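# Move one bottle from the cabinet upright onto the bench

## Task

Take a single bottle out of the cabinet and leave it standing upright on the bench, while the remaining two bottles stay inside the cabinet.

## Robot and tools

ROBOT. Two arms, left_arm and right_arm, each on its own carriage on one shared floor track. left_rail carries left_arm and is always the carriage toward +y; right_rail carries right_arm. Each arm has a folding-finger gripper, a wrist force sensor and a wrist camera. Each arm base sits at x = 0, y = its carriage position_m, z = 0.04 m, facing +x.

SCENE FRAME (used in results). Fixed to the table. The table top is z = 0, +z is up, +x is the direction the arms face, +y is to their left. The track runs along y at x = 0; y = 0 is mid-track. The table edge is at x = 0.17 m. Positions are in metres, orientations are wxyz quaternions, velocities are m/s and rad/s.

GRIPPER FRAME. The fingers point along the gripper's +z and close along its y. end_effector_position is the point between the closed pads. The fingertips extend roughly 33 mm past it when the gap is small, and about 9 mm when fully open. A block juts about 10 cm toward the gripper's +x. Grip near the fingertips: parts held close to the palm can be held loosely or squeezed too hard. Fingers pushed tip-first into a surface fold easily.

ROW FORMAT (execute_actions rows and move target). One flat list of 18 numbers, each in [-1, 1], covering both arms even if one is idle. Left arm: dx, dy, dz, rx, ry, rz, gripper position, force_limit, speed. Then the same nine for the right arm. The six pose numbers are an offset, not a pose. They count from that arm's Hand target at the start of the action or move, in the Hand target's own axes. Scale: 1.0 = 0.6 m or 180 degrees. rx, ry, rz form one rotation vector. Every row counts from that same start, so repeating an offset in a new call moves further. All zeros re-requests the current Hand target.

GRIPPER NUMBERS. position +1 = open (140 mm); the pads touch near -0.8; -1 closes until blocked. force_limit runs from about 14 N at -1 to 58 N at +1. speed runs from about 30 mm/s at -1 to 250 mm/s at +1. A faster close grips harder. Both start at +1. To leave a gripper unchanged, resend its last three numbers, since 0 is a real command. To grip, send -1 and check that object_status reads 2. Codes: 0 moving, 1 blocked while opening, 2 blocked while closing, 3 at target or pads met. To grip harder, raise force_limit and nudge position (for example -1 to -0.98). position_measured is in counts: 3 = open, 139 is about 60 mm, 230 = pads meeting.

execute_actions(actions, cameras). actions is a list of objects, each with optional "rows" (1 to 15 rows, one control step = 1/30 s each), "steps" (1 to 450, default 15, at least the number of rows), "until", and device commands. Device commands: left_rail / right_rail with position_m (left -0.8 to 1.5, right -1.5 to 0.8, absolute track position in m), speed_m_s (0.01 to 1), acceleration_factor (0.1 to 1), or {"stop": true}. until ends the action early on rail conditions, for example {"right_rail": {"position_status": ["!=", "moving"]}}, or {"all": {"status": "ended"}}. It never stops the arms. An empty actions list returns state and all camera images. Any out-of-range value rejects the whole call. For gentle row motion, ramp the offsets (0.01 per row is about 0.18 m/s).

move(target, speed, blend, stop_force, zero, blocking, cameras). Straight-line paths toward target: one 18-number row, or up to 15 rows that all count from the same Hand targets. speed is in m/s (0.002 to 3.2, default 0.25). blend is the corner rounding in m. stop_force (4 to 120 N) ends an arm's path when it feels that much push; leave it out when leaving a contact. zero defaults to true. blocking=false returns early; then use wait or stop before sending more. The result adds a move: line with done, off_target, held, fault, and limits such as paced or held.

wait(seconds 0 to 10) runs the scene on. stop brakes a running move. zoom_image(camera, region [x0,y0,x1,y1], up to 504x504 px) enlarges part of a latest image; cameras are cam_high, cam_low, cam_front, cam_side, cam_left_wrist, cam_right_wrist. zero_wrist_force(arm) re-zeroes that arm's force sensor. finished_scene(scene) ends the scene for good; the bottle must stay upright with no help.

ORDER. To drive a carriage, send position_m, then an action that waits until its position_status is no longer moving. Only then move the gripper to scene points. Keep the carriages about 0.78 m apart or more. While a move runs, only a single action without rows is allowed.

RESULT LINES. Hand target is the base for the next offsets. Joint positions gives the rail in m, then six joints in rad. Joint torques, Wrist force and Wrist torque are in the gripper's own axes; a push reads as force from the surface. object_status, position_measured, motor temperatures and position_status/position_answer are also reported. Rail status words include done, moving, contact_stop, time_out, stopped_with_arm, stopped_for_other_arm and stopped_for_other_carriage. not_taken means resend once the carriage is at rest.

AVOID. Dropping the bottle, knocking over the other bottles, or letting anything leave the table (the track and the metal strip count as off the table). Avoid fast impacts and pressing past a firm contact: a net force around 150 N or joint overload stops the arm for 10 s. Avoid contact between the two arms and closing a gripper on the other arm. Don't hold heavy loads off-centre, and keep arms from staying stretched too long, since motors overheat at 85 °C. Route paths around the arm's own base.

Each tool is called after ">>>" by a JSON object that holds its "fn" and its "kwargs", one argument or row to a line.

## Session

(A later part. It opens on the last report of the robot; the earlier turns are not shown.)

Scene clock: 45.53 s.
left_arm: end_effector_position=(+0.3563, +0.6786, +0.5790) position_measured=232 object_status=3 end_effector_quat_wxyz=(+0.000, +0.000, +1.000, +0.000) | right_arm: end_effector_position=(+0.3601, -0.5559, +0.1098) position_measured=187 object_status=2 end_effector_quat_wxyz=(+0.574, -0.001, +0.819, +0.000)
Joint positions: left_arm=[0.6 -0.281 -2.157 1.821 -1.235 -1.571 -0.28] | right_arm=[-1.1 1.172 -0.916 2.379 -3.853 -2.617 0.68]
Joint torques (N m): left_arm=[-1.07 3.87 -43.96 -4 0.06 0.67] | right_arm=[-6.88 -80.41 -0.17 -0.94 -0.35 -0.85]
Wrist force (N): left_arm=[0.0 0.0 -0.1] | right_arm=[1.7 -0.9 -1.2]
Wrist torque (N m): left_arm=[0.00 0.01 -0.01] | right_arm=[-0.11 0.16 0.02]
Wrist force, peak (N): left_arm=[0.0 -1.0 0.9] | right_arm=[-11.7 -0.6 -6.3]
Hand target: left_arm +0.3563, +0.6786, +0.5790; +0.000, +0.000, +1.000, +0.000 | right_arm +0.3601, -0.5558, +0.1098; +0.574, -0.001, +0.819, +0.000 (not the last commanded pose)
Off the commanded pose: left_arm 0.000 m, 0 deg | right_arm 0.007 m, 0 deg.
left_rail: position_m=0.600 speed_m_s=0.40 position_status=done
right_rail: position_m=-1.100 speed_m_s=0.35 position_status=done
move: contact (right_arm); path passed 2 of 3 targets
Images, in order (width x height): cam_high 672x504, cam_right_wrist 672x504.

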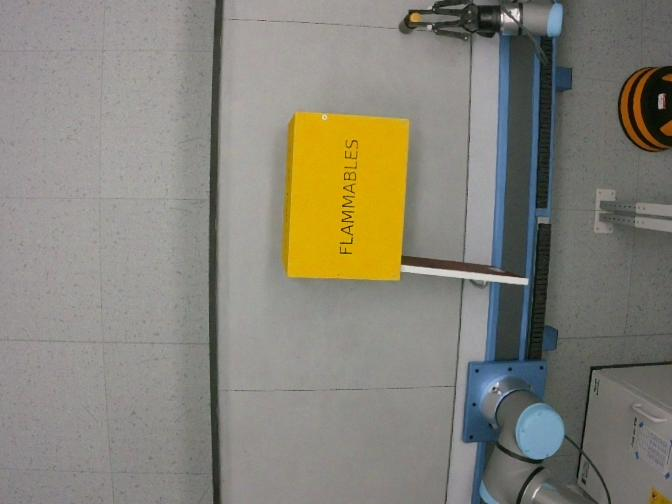

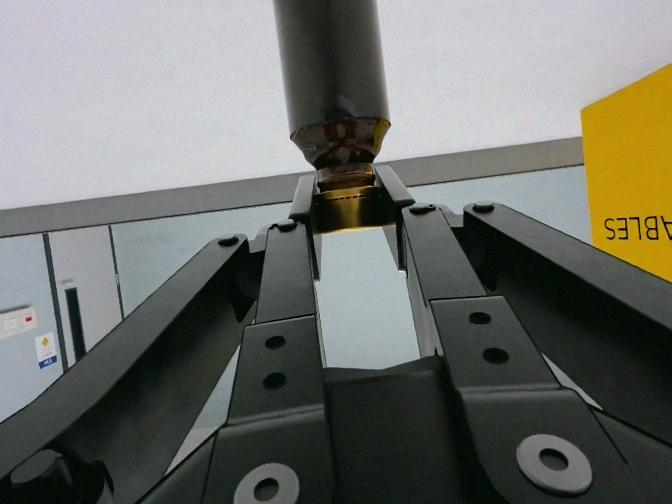

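>>> {"fn": "execute_actions", "kwargs": {
  "actions": [
    {"rows":[[0,0,0,0,0,0,-1,-1,-0.5, 0.0016,0,0.0006,0,0,0,-1,-0.5,-1]],"steps":15},
    {"left_rail":{"position_m":0.7},"rows":[[0,0,0,0,0,0,-1,-1,-0.5, 0,0,0,0,0,0,0.05,-0.5,-1]],"steps":50}
  ]
}}

>>> {"fn": "move", "kwargs": {
  "target": [
    [0.427,-0.831,0.298,0,0,0,-1,-1,-0.5, 0.03,0,-0.085,0,0,0,0.05,-0.5,-1],
    [0.427,-0.831,0.6983,0,0,0,-1,-1,-0.5, 0.057,0,-0.1567,0,0,0,0.05,-0.5,-1]
  ],
  "speed": 0.35,
  "blend": 0.03,
  "cameras": ["cam_high","cam_left_wrist","cam_right_wrist"]
}}

Scene clock: 48.33 s.
left_arm: end_effector_position=(+0.3563, +0.7786, +0.5790) position_measured=232 object_status=3 end_effector_quat_wxyz=(+0.000, +0.000, +1.000, +0.000) | right_arm: end_effector_position=(+0.3601, -0.5558, +0.1088) position_measured=123 object_status=3 end_effector_quat_wxyz=(+0.574, -0.001, +0.819, +0.000)
Joint positions: left_arm=[0.7 -0.281 -2.157 1.821 -1.235 -1.571 -0.28] | right_arm=[-1.1 1.172 -0.914 2.378 -3.855 -2.617 0.68]
Joint torques (N m): left_arm=[-1.21 4.18 -44.9 -3.97 0.05 1.1] | right_arm=[-9.9 -74.84 -18.44 -4.82 0.52 -1.92]
Wrist force (N): left_arm=[0.0 -0.3 0.4] | right_arm=[-0.4 -1.2 -2.8]
Wrist torque (N m): left_arm=[-0.07 -0.01 -0.01] | right_arm=[-0.18 0.04 0.02]
Wrist force, peak (N): left_arm=[0.0 -3.3 0.2] | right_arm=[-17.5 1.1 -9.0]
Hand target: left_arm +0.3563, +0.7786, +0.5790; +0.000, +0.000, +1.000, +0.000 | right_arm +0.3601, -0.5558, +0.1088; +0.574, -0.001, +0.819, +0.000
Off the commanded pose: left_arm 0.000 m, 0 deg | right_arm 0.000 m, 0 deg.
left_rail: position_m=0.700 speed_m_s=0.40 position_status=done
right_rail: position_m=-1.100 speed_m_s=0.35 position_status=done

Scene clock: 51.47 s.
left_arm: end_effector_position=(+0.1002, +0.2800, +0.1601) position_measured=232 object_status=3 end_effector_quat_wxyz=(+0.000, +0.000, +1.000, +0.000) | right_arm: end_effector_position=(+0.2601, -0.5560, +0.1087) position_measured=123 object_status=3 end_effector_quat_wxyz=(+0.574, -0.001, +0.819, +0.000)
Joint positions: left_arm=[0.7 -1.752 -1.929 2.469 -2.111 -1.571 -1.752] | right_arm=[-1.1 1.357 -0.984 2.422 -3.54 -2.734 1.001]
Joint torques (N m): left_arm=[10.71 -0.33 -30.33 -6.4 -3.78 3.36] | right_arm=[9.45 -75.58 -6.68 -0.16 -4.59 2.35]
Wrist force (N): left_arm=[0.2 0.2 0.1] | right_arm=[-0.1 -1.8 -1.9]
Wrist torque (N m): left_arm=[-0.02 -0.15 -0.05] | right_arm=[-0.32 0.00 -0.09]
Wrist force, peak (N): left_arm=[0.0 0.9 3.8] | right_arm=[0.4 -1.6 -2.8]
Hand target: left_arm +0.1002, +0.2800, +0.1600; +0.000, +0.000, +1.000, +0.000 | right_arm +0.2601, -0.5560, +0.1087; +0.574, -0.001, +0.819, +0.000
Off the commanded pose: left_arm 0.000 m, 0 deg | right_arm 0.000 m, 0 deg.
left_rail: position_m=0.700 speed_m_s=0.40 position_status=done
right_rail: position_m=-1.100 speed_m_s=0.35 position_status=done
move: done
Images, in order (width x height): cam_high 672x504, cam_left_wrist 672x504, cam_right_wrist 672x504.

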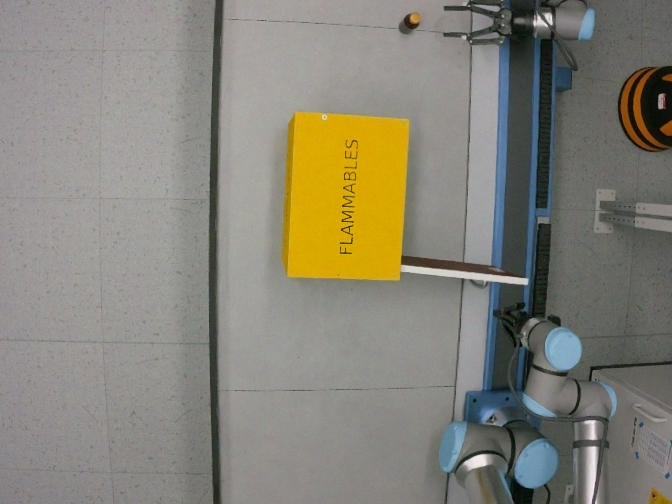

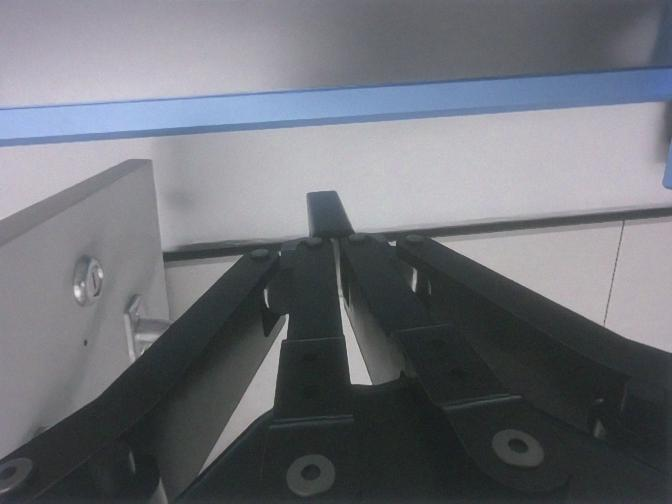

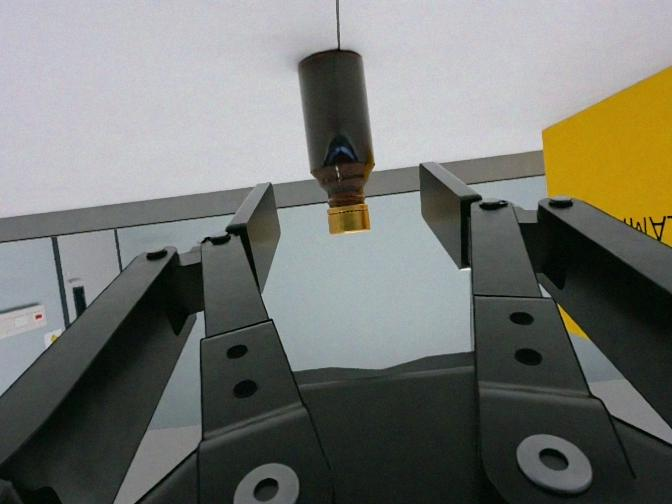

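>>> {"fn": "move", "kwargs": {
  "target": [
    [-0.0183,-0.0917,0,0,0,0,-1,-1,-0.5, 0,0,0,0,0,0,0.05,-0.5,-1],
    [-0.0017,-0.2817,0,0,0,-0.111,-1,-1,-0.5, 0,0,0,0,0,0,0.05,-0.5,-1],
    [-0.0517,-0.4667,0,0,0,-0.222,-1,-1,-0.5, 0,0,0,0,0,0,0.05,-0.5,-1],
    [-0.1617,-0.6217,0,0,0,-0.333,-1,-1,-0.5, 0,0,0,0,0,0,0.05,-0.5,-1],
    [-0.3183,-0.7317,0,0,0,-0.444,-1,-1,-0.5, 0,0,0,0,0,0,0.05,-0.5,-1]
  ],
  "speed": 0.14,
  "blend": 0.015,
  "stop_force": 30,
  "cameras": ["cam_high","cam_left_wrist","cam_front","cam_side"]
}}

Scene clock: 58.80 s.
left_arm: end_effector_position=(+0.2912, -0.1591, +0.1600) position_measured=232 object_status=3 end_effector_quat_wxyz=(+0.000, -0.642, +0.766, +0.000) | right_arm: end_effector_position=(+0.2601, -0.5560, +0.1087) position_measured=123 object_status=3 end_effector_quat_wxyz=(+0.574, -0.001, +0.819, +0.000)
Joint positions: left_arm=[0.7 -1.437 -1.119 1.614 -2.066 -1.571 -2.832] | right_arm=[-1.1 1.357 -0.984 2.422 -3.54 -2.734 1.001]
Joint torques (N m): left_arm=[12.23 -72.03 -52.04 -2.71 3.83 -2.64] | right_arm=[8.46 -75 -17.17 -0.67 -4.75 2.51]
Wrist force (N): left_arm=[-1.5 2.4 0.0] | right_arm=[-0.3 -1.3 -2.2]
Wrist torque (N m): left_arm=[0.36 0.10 0.31] | right_arm=[-0.23 0.05 -0.09]
Wrist force, peak (N): left_arm=[1.0 3.2 -1.6] | right_arm=[-0.3 -1.9 -2.6]
Hand target: left_arm +0.2912, -0.1591, +0.1600; +0.000, -0.642, +0.766, +0.000 | right_arm +0.2601, -0.5560, +0.1087; +0.574, -0.001, +0.819, +0.000
Off the commanded pose: left_arm 0.000 m, 0 deg | right_arm 0.000 m, 0 deg.
left_rail: position_m=0.700 speed_m_s=0.40 position_status=done
right_rail: position_m=-1.100 speed_m_s=0.35 position_status=done
move: done
Images, in order (width x height): cam_high 672x504, cam_front 672x504, cam_side 672x504, cam_left_wrist 672x504.

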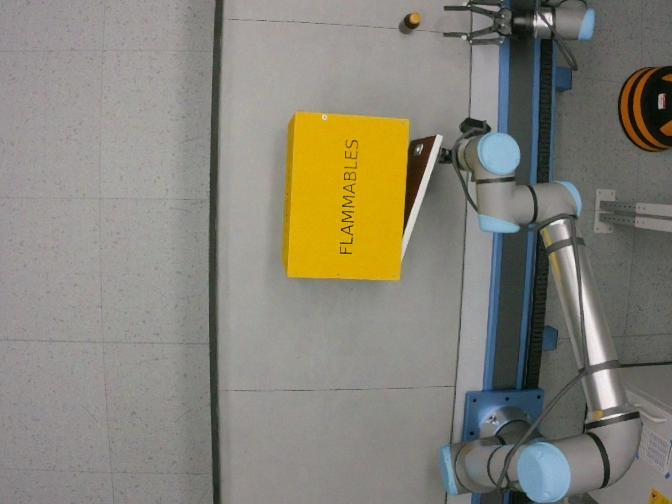

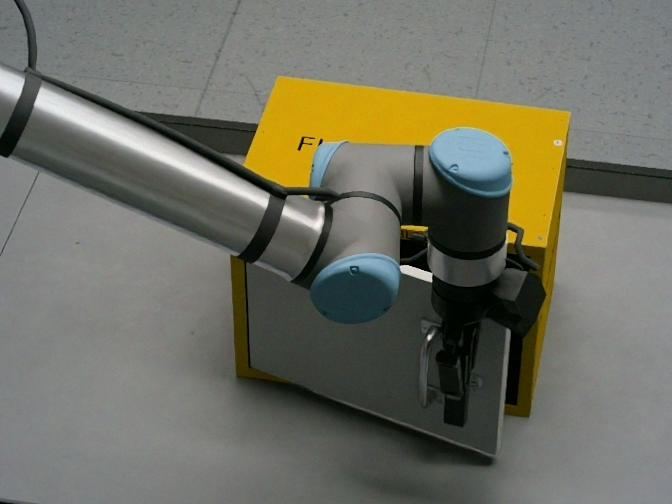

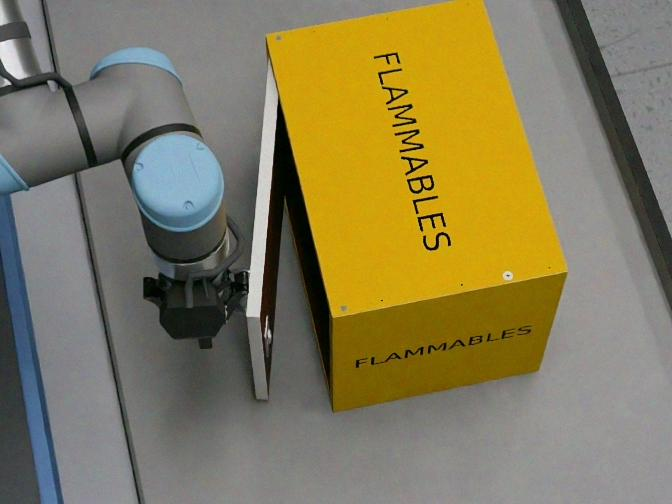

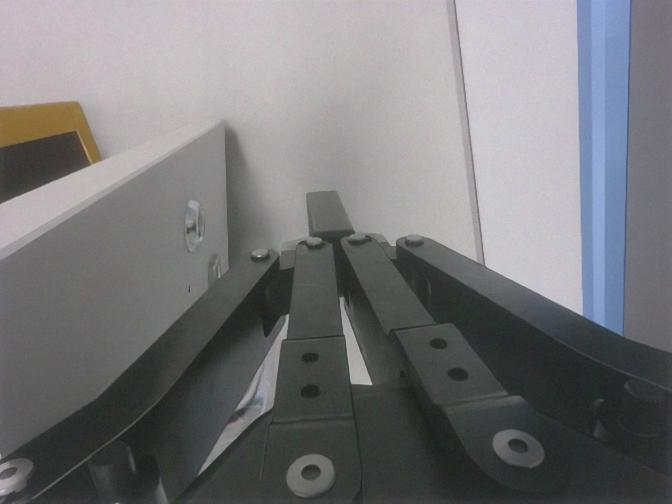

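>>> {"fn": "move", "kwargs": {
  "target": [-0.002,-0.1117,0,0,0,0,-1,-1,-0.5, 0,0,0,0,0,0,0.05,-0.5,-1],
  "speed": 0.04,
  "stop_force": 14,
  "cameras": ["cam_high","cam_side","cam_front"]
}}

>>> {"fn": "zoom_image", "kwargs": {
  "camera": "cam_side",
  "region": [200, 220, 402, 420]
}}

Scene clock: 61.80 s.
left_arm: end_effector_position=(+0.3574, -0.1696, +0.1601) position_measured=232 object_status=3 end_effector_quat_wxyz=(+0.000, -0.642, +0.766, +0.000) | right_arm: end_effector_position=(+0.2601, -0.5560, +0.1087) position_measured=123 object_status=3 end_effector_quat_wxyz=(+0.574, -0.001, +0.819, +0.000)
Joint positions: left_arm=[0.7 -1.367 -1.071 1.538 -2.039 -1.571 -2.762] | right_arm=[-1.1 1.357 -0.984 2.422 -3.54 -2.734 1.001]
Joint torques (N m): left_arm=[13.26 -76.97 -52.25 -2.6 0.65 3.3] | right_arm=[10.09 -73.1 -16.67 -0.86 -4.79 2.25]
Wrist force (N): left_arm=[-0.5 2.6 -0.5] | right_arm=[-0.2 -1.5 -2.2]
Wrist torque (N m): left_arm=[0.46 -0.09 -0.02] | right_arm=[-0.26 0.04 -0.08]
Wrist force, peak (N): left_arm=[0.5 2.9 -0.6] | right_arm=[-0.4 -1.7 -2.5]
Hand target: left_arm +0.3574, -0.1696, +0.1601; +0.000, -0.642, +0.766, +0.000 | right_arm +0.2601, -0.5560, +0.1087; +0.574, -0.001, +0.819, +0.000
Off the commanded pose: left_arm 0.000 m, 0 deg | right_arm 0.000 m, 0 deg.
left_rail: position_m=0.700 speed_m_s=0.40 position_status=done
right_rail: position_m=-1.100 speed_m_s=0.35 position_status=done
move: done
Images, in order (width x height): cam_high 672x504, cam_front 672x504, cam_side 672x504.

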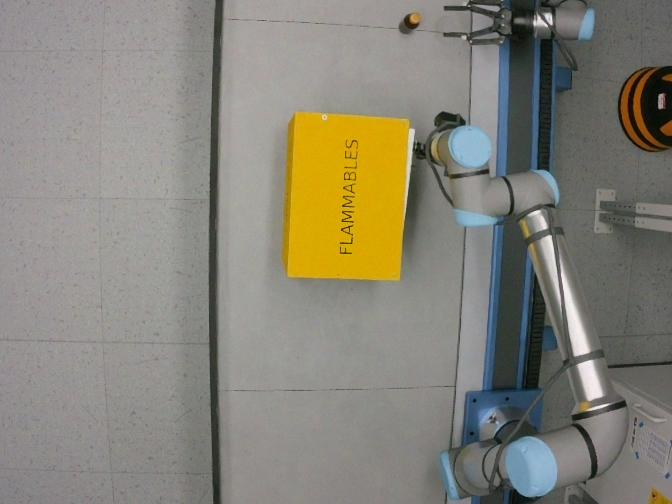

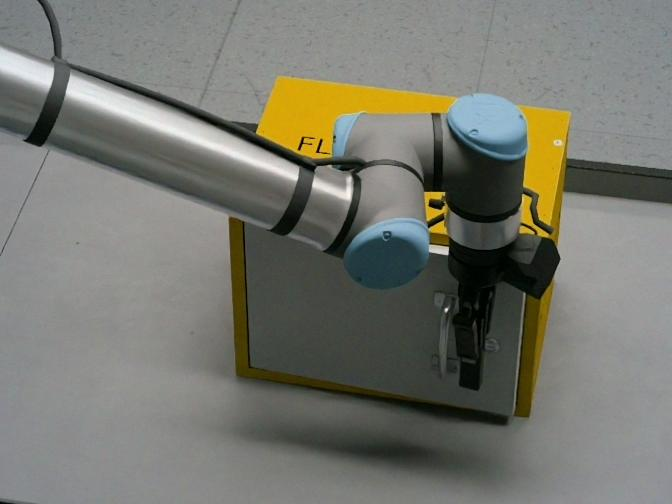

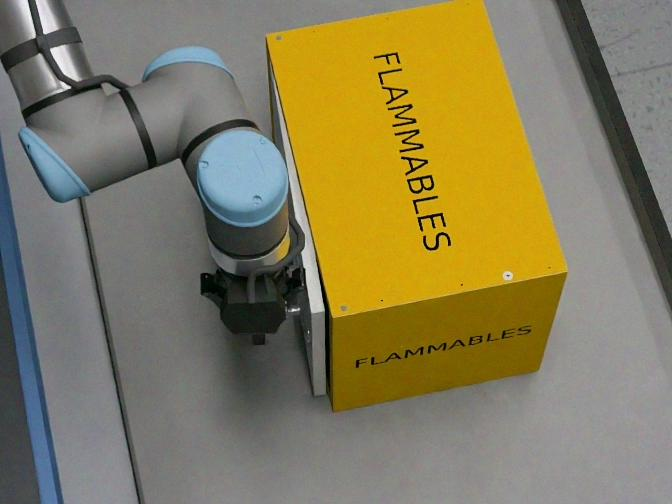

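Scaled by 2.495.

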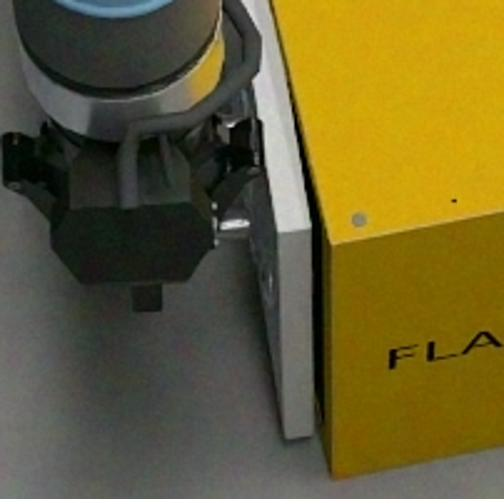

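Need about 2.5 cm more.

>>> {"fn": "move", "kwargs": {
  "target": [0,-0.055,0,0,0,0,-1,-1,-0.5, 0,0,0,0,0,0,0.05,-0.5,-1],
  "speed": 0.03,
  "stop_force": 13,
  "cameras": ["cam_high","cam_side","cam_front"]
}}

>>> {"fn": "zoom_image", "kwargs": {
  "camera": "cam_side",
  "region": [200, 220, 402, 420]
}}

Scene clock: 64.10 s.
left_arm: end_effector_position=(+0.3898, -0.1754, +0.1601) position_measured=232 object_status=3 end_effector_quat_wxyz=(+0.000, -0.642, +0.766, +0.000) | right_arm: end_effector_position=(+0.2601, -0.5560, +0.1087) position_measured=123 object_status=3 end_effector_quat_wxyz=(+0.574, -0.001, +0.819, +0.000)
Joint positions: left_arm=[0.7 -1.335 -1.044 1.495 -2.023 -1.571 -2.729] | right_arm=[-1.1 1.357 -0.984 2.422 -3.54 -2.734 1.001]
Joint torques (N m): left_arm=[22.21 -78.67 -51.8 -2.14 3.08 3.11] | right_arm=[7.78 -72.59 -16.72 -0.93 -4.53 2.76]
Wrist force (N): left_arm=[5.0 11.5 -1.1] | right_arm=[-0.4 -1.3 -2.2]
Wrist torque (N m): left_arm=[1.67 -0.75 0.18] | right_arm=[-0.23 0.09 -0.09]
Wrist force, peak (N): left_arm=[6.4 12.2 0.2] | right_arm=[-0.2 -1.9 -2.3]
Hand target: left_arm +0.3898, -0.1754, +0.1601; +0.000, -0.642, +0.766, +0.000 | right_arm +0.2601, -0.5560, +0.1087; +0.574, -0.001, +0.819, +0.000
Off the commanded pose: left_arm 0.000 m, 0 deg | right_arm 0.000 m, 0 deg.
left_rail: position_m=0.700 speed_m_s=0.40 position_status=done
right_rail: position_m=-1.100 speed_m_s=0.35 position_status=done
move: done
Images, in order (width x height): cam_high 672x504, cam_front 672x504, cam_side 672x504.

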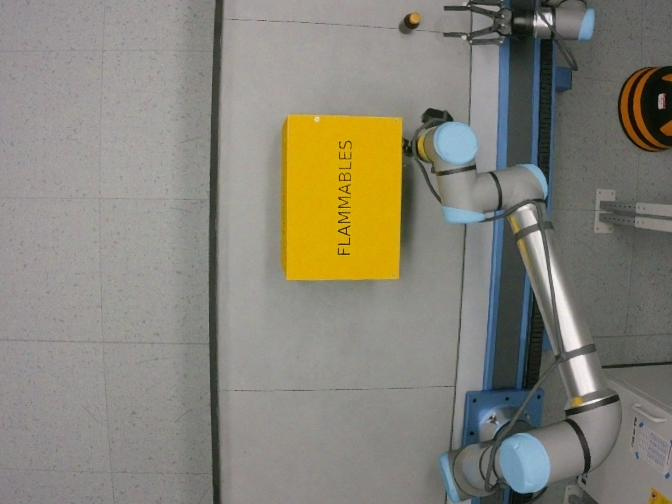

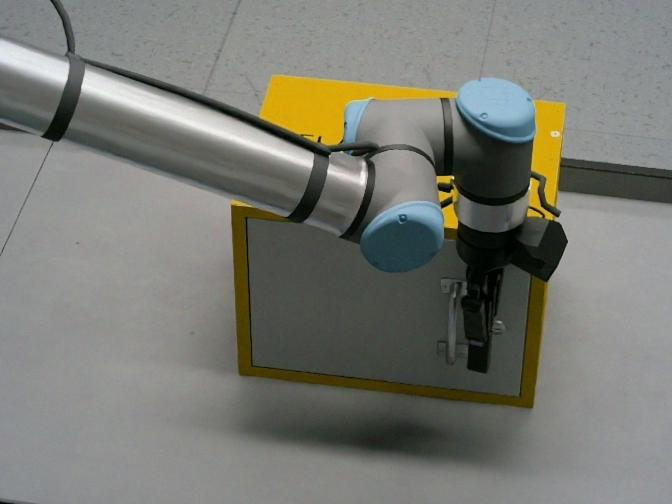

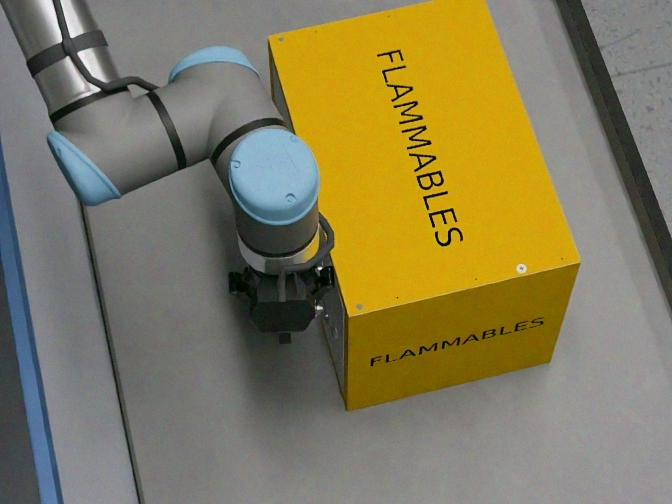

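Scaled by 2.495.

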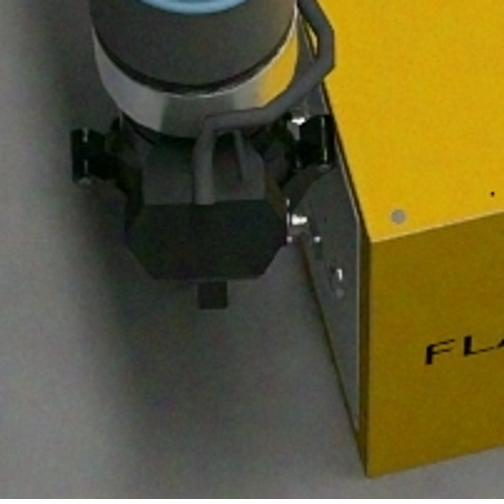

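Closed. Retreat and check.

>>> {"fn": "move", "kwargs": {
  "target": [
    [0,0.15,0,0,0,0,-1,-1,-0.5, 0.0,0,0,0,0,0,0.05,-0.5,-1],
    [0.0,0.17,-0.25,0,0,0,-1,-1,-0.5, 0.0,0,0,0,0,0,0.05,-0.5,-1]
  ],
  "speed": 0.15,
  "blend": 0.02,
  "cameras": ["cam_high","cam_front","cam_right_wrist"]
}}

Scene clock: 66.50 s.
left_arm: end_effector_position=(+0.2894, -0.1575, +0.3100) position_measured=232 object_status=3 end_effector_quat_wxyz=(+0.000, -0.642, +0.766, +0.000) | right_arm: end_effector_position=(+0.2601, -0.5560, +0.1087) position_measured=123 object_status=3 end_effector_quat_wxyz=(+0.574, -0.001, +0.819, +0.000)
Joint positions: left_arm=[0.7 -1.439 -1.212 1.467 -1.825 -1.571 -2.834] | right_arm=[-1.1 1.357 -0.984 2.422 -3.54 -2.734 1.001]
Joint torques (N m): left_arm=[-14.26 -100.32 -56.15 -2.26 2.74 -2.81] | right_arm=[7.79 -76.23 -16.44 -0.56 -4.59 2.26]
Wrist force (N): left_arm=[0.1 -0.7 0.1] | right_arm=[-0.6 -1.4 -2.1]
Wrist torque (N m): left_arm=[-0.13 -0.10 0.31] | right_arm=[-0.23 0.11 -0.09]
Wrist force, peak (N): left_arm=[5.7 11.7 -1.7] | right_arm=[-0.4 -1.9 -2.3]
Hand target: left_arm +0.2894, -0.1575, +0.3100; +0.000, -0.642, +0.766, +0.000 | right_arm +0.2601, -0.5560, +0.1087; +0.574, -0.001, +0.819, +0.000
Off the commanded pose: left_arm 0.000 m, 0 deg | right_arm 0.000 m, 0 deg.
left_rail: position_m=0.700 speed_m_s=0.40 position_status=done
right_rail: position_m=-1.100 speed_m_s=0.35 position_status=done
move: done
Images, in order (width x height): cam_high 672x504, cam_front 672x504, cam_right_wrist 672x504.

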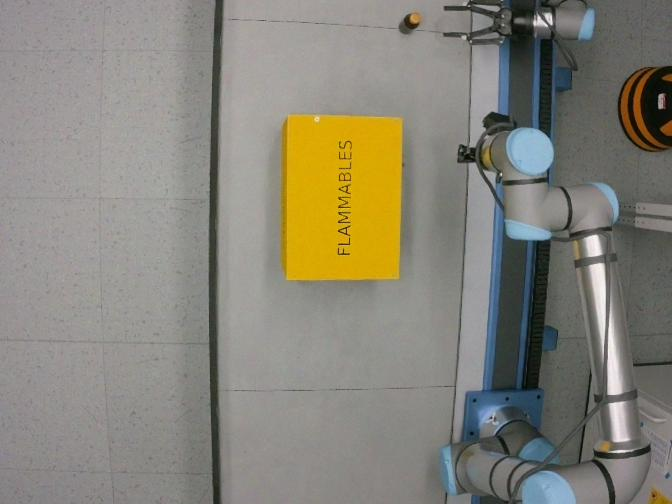

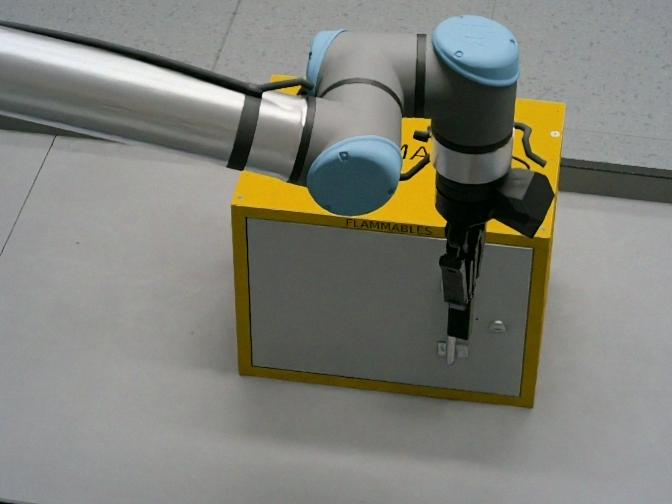

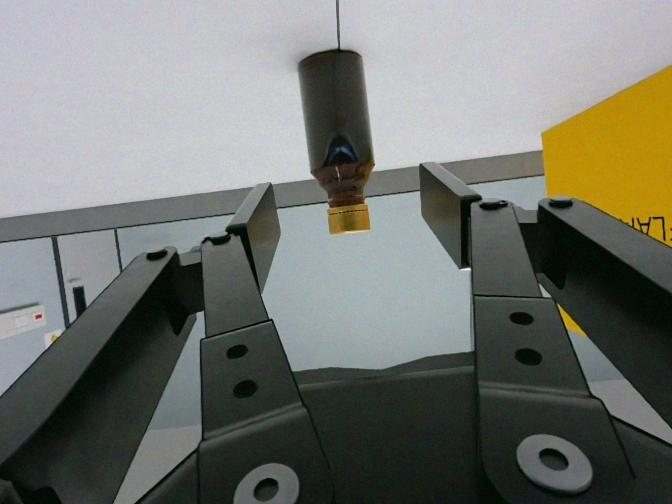

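>>> {"fn": "finished_scene", "kwargs": {
  "scene": 2
}}

The scene is finished: the task was done.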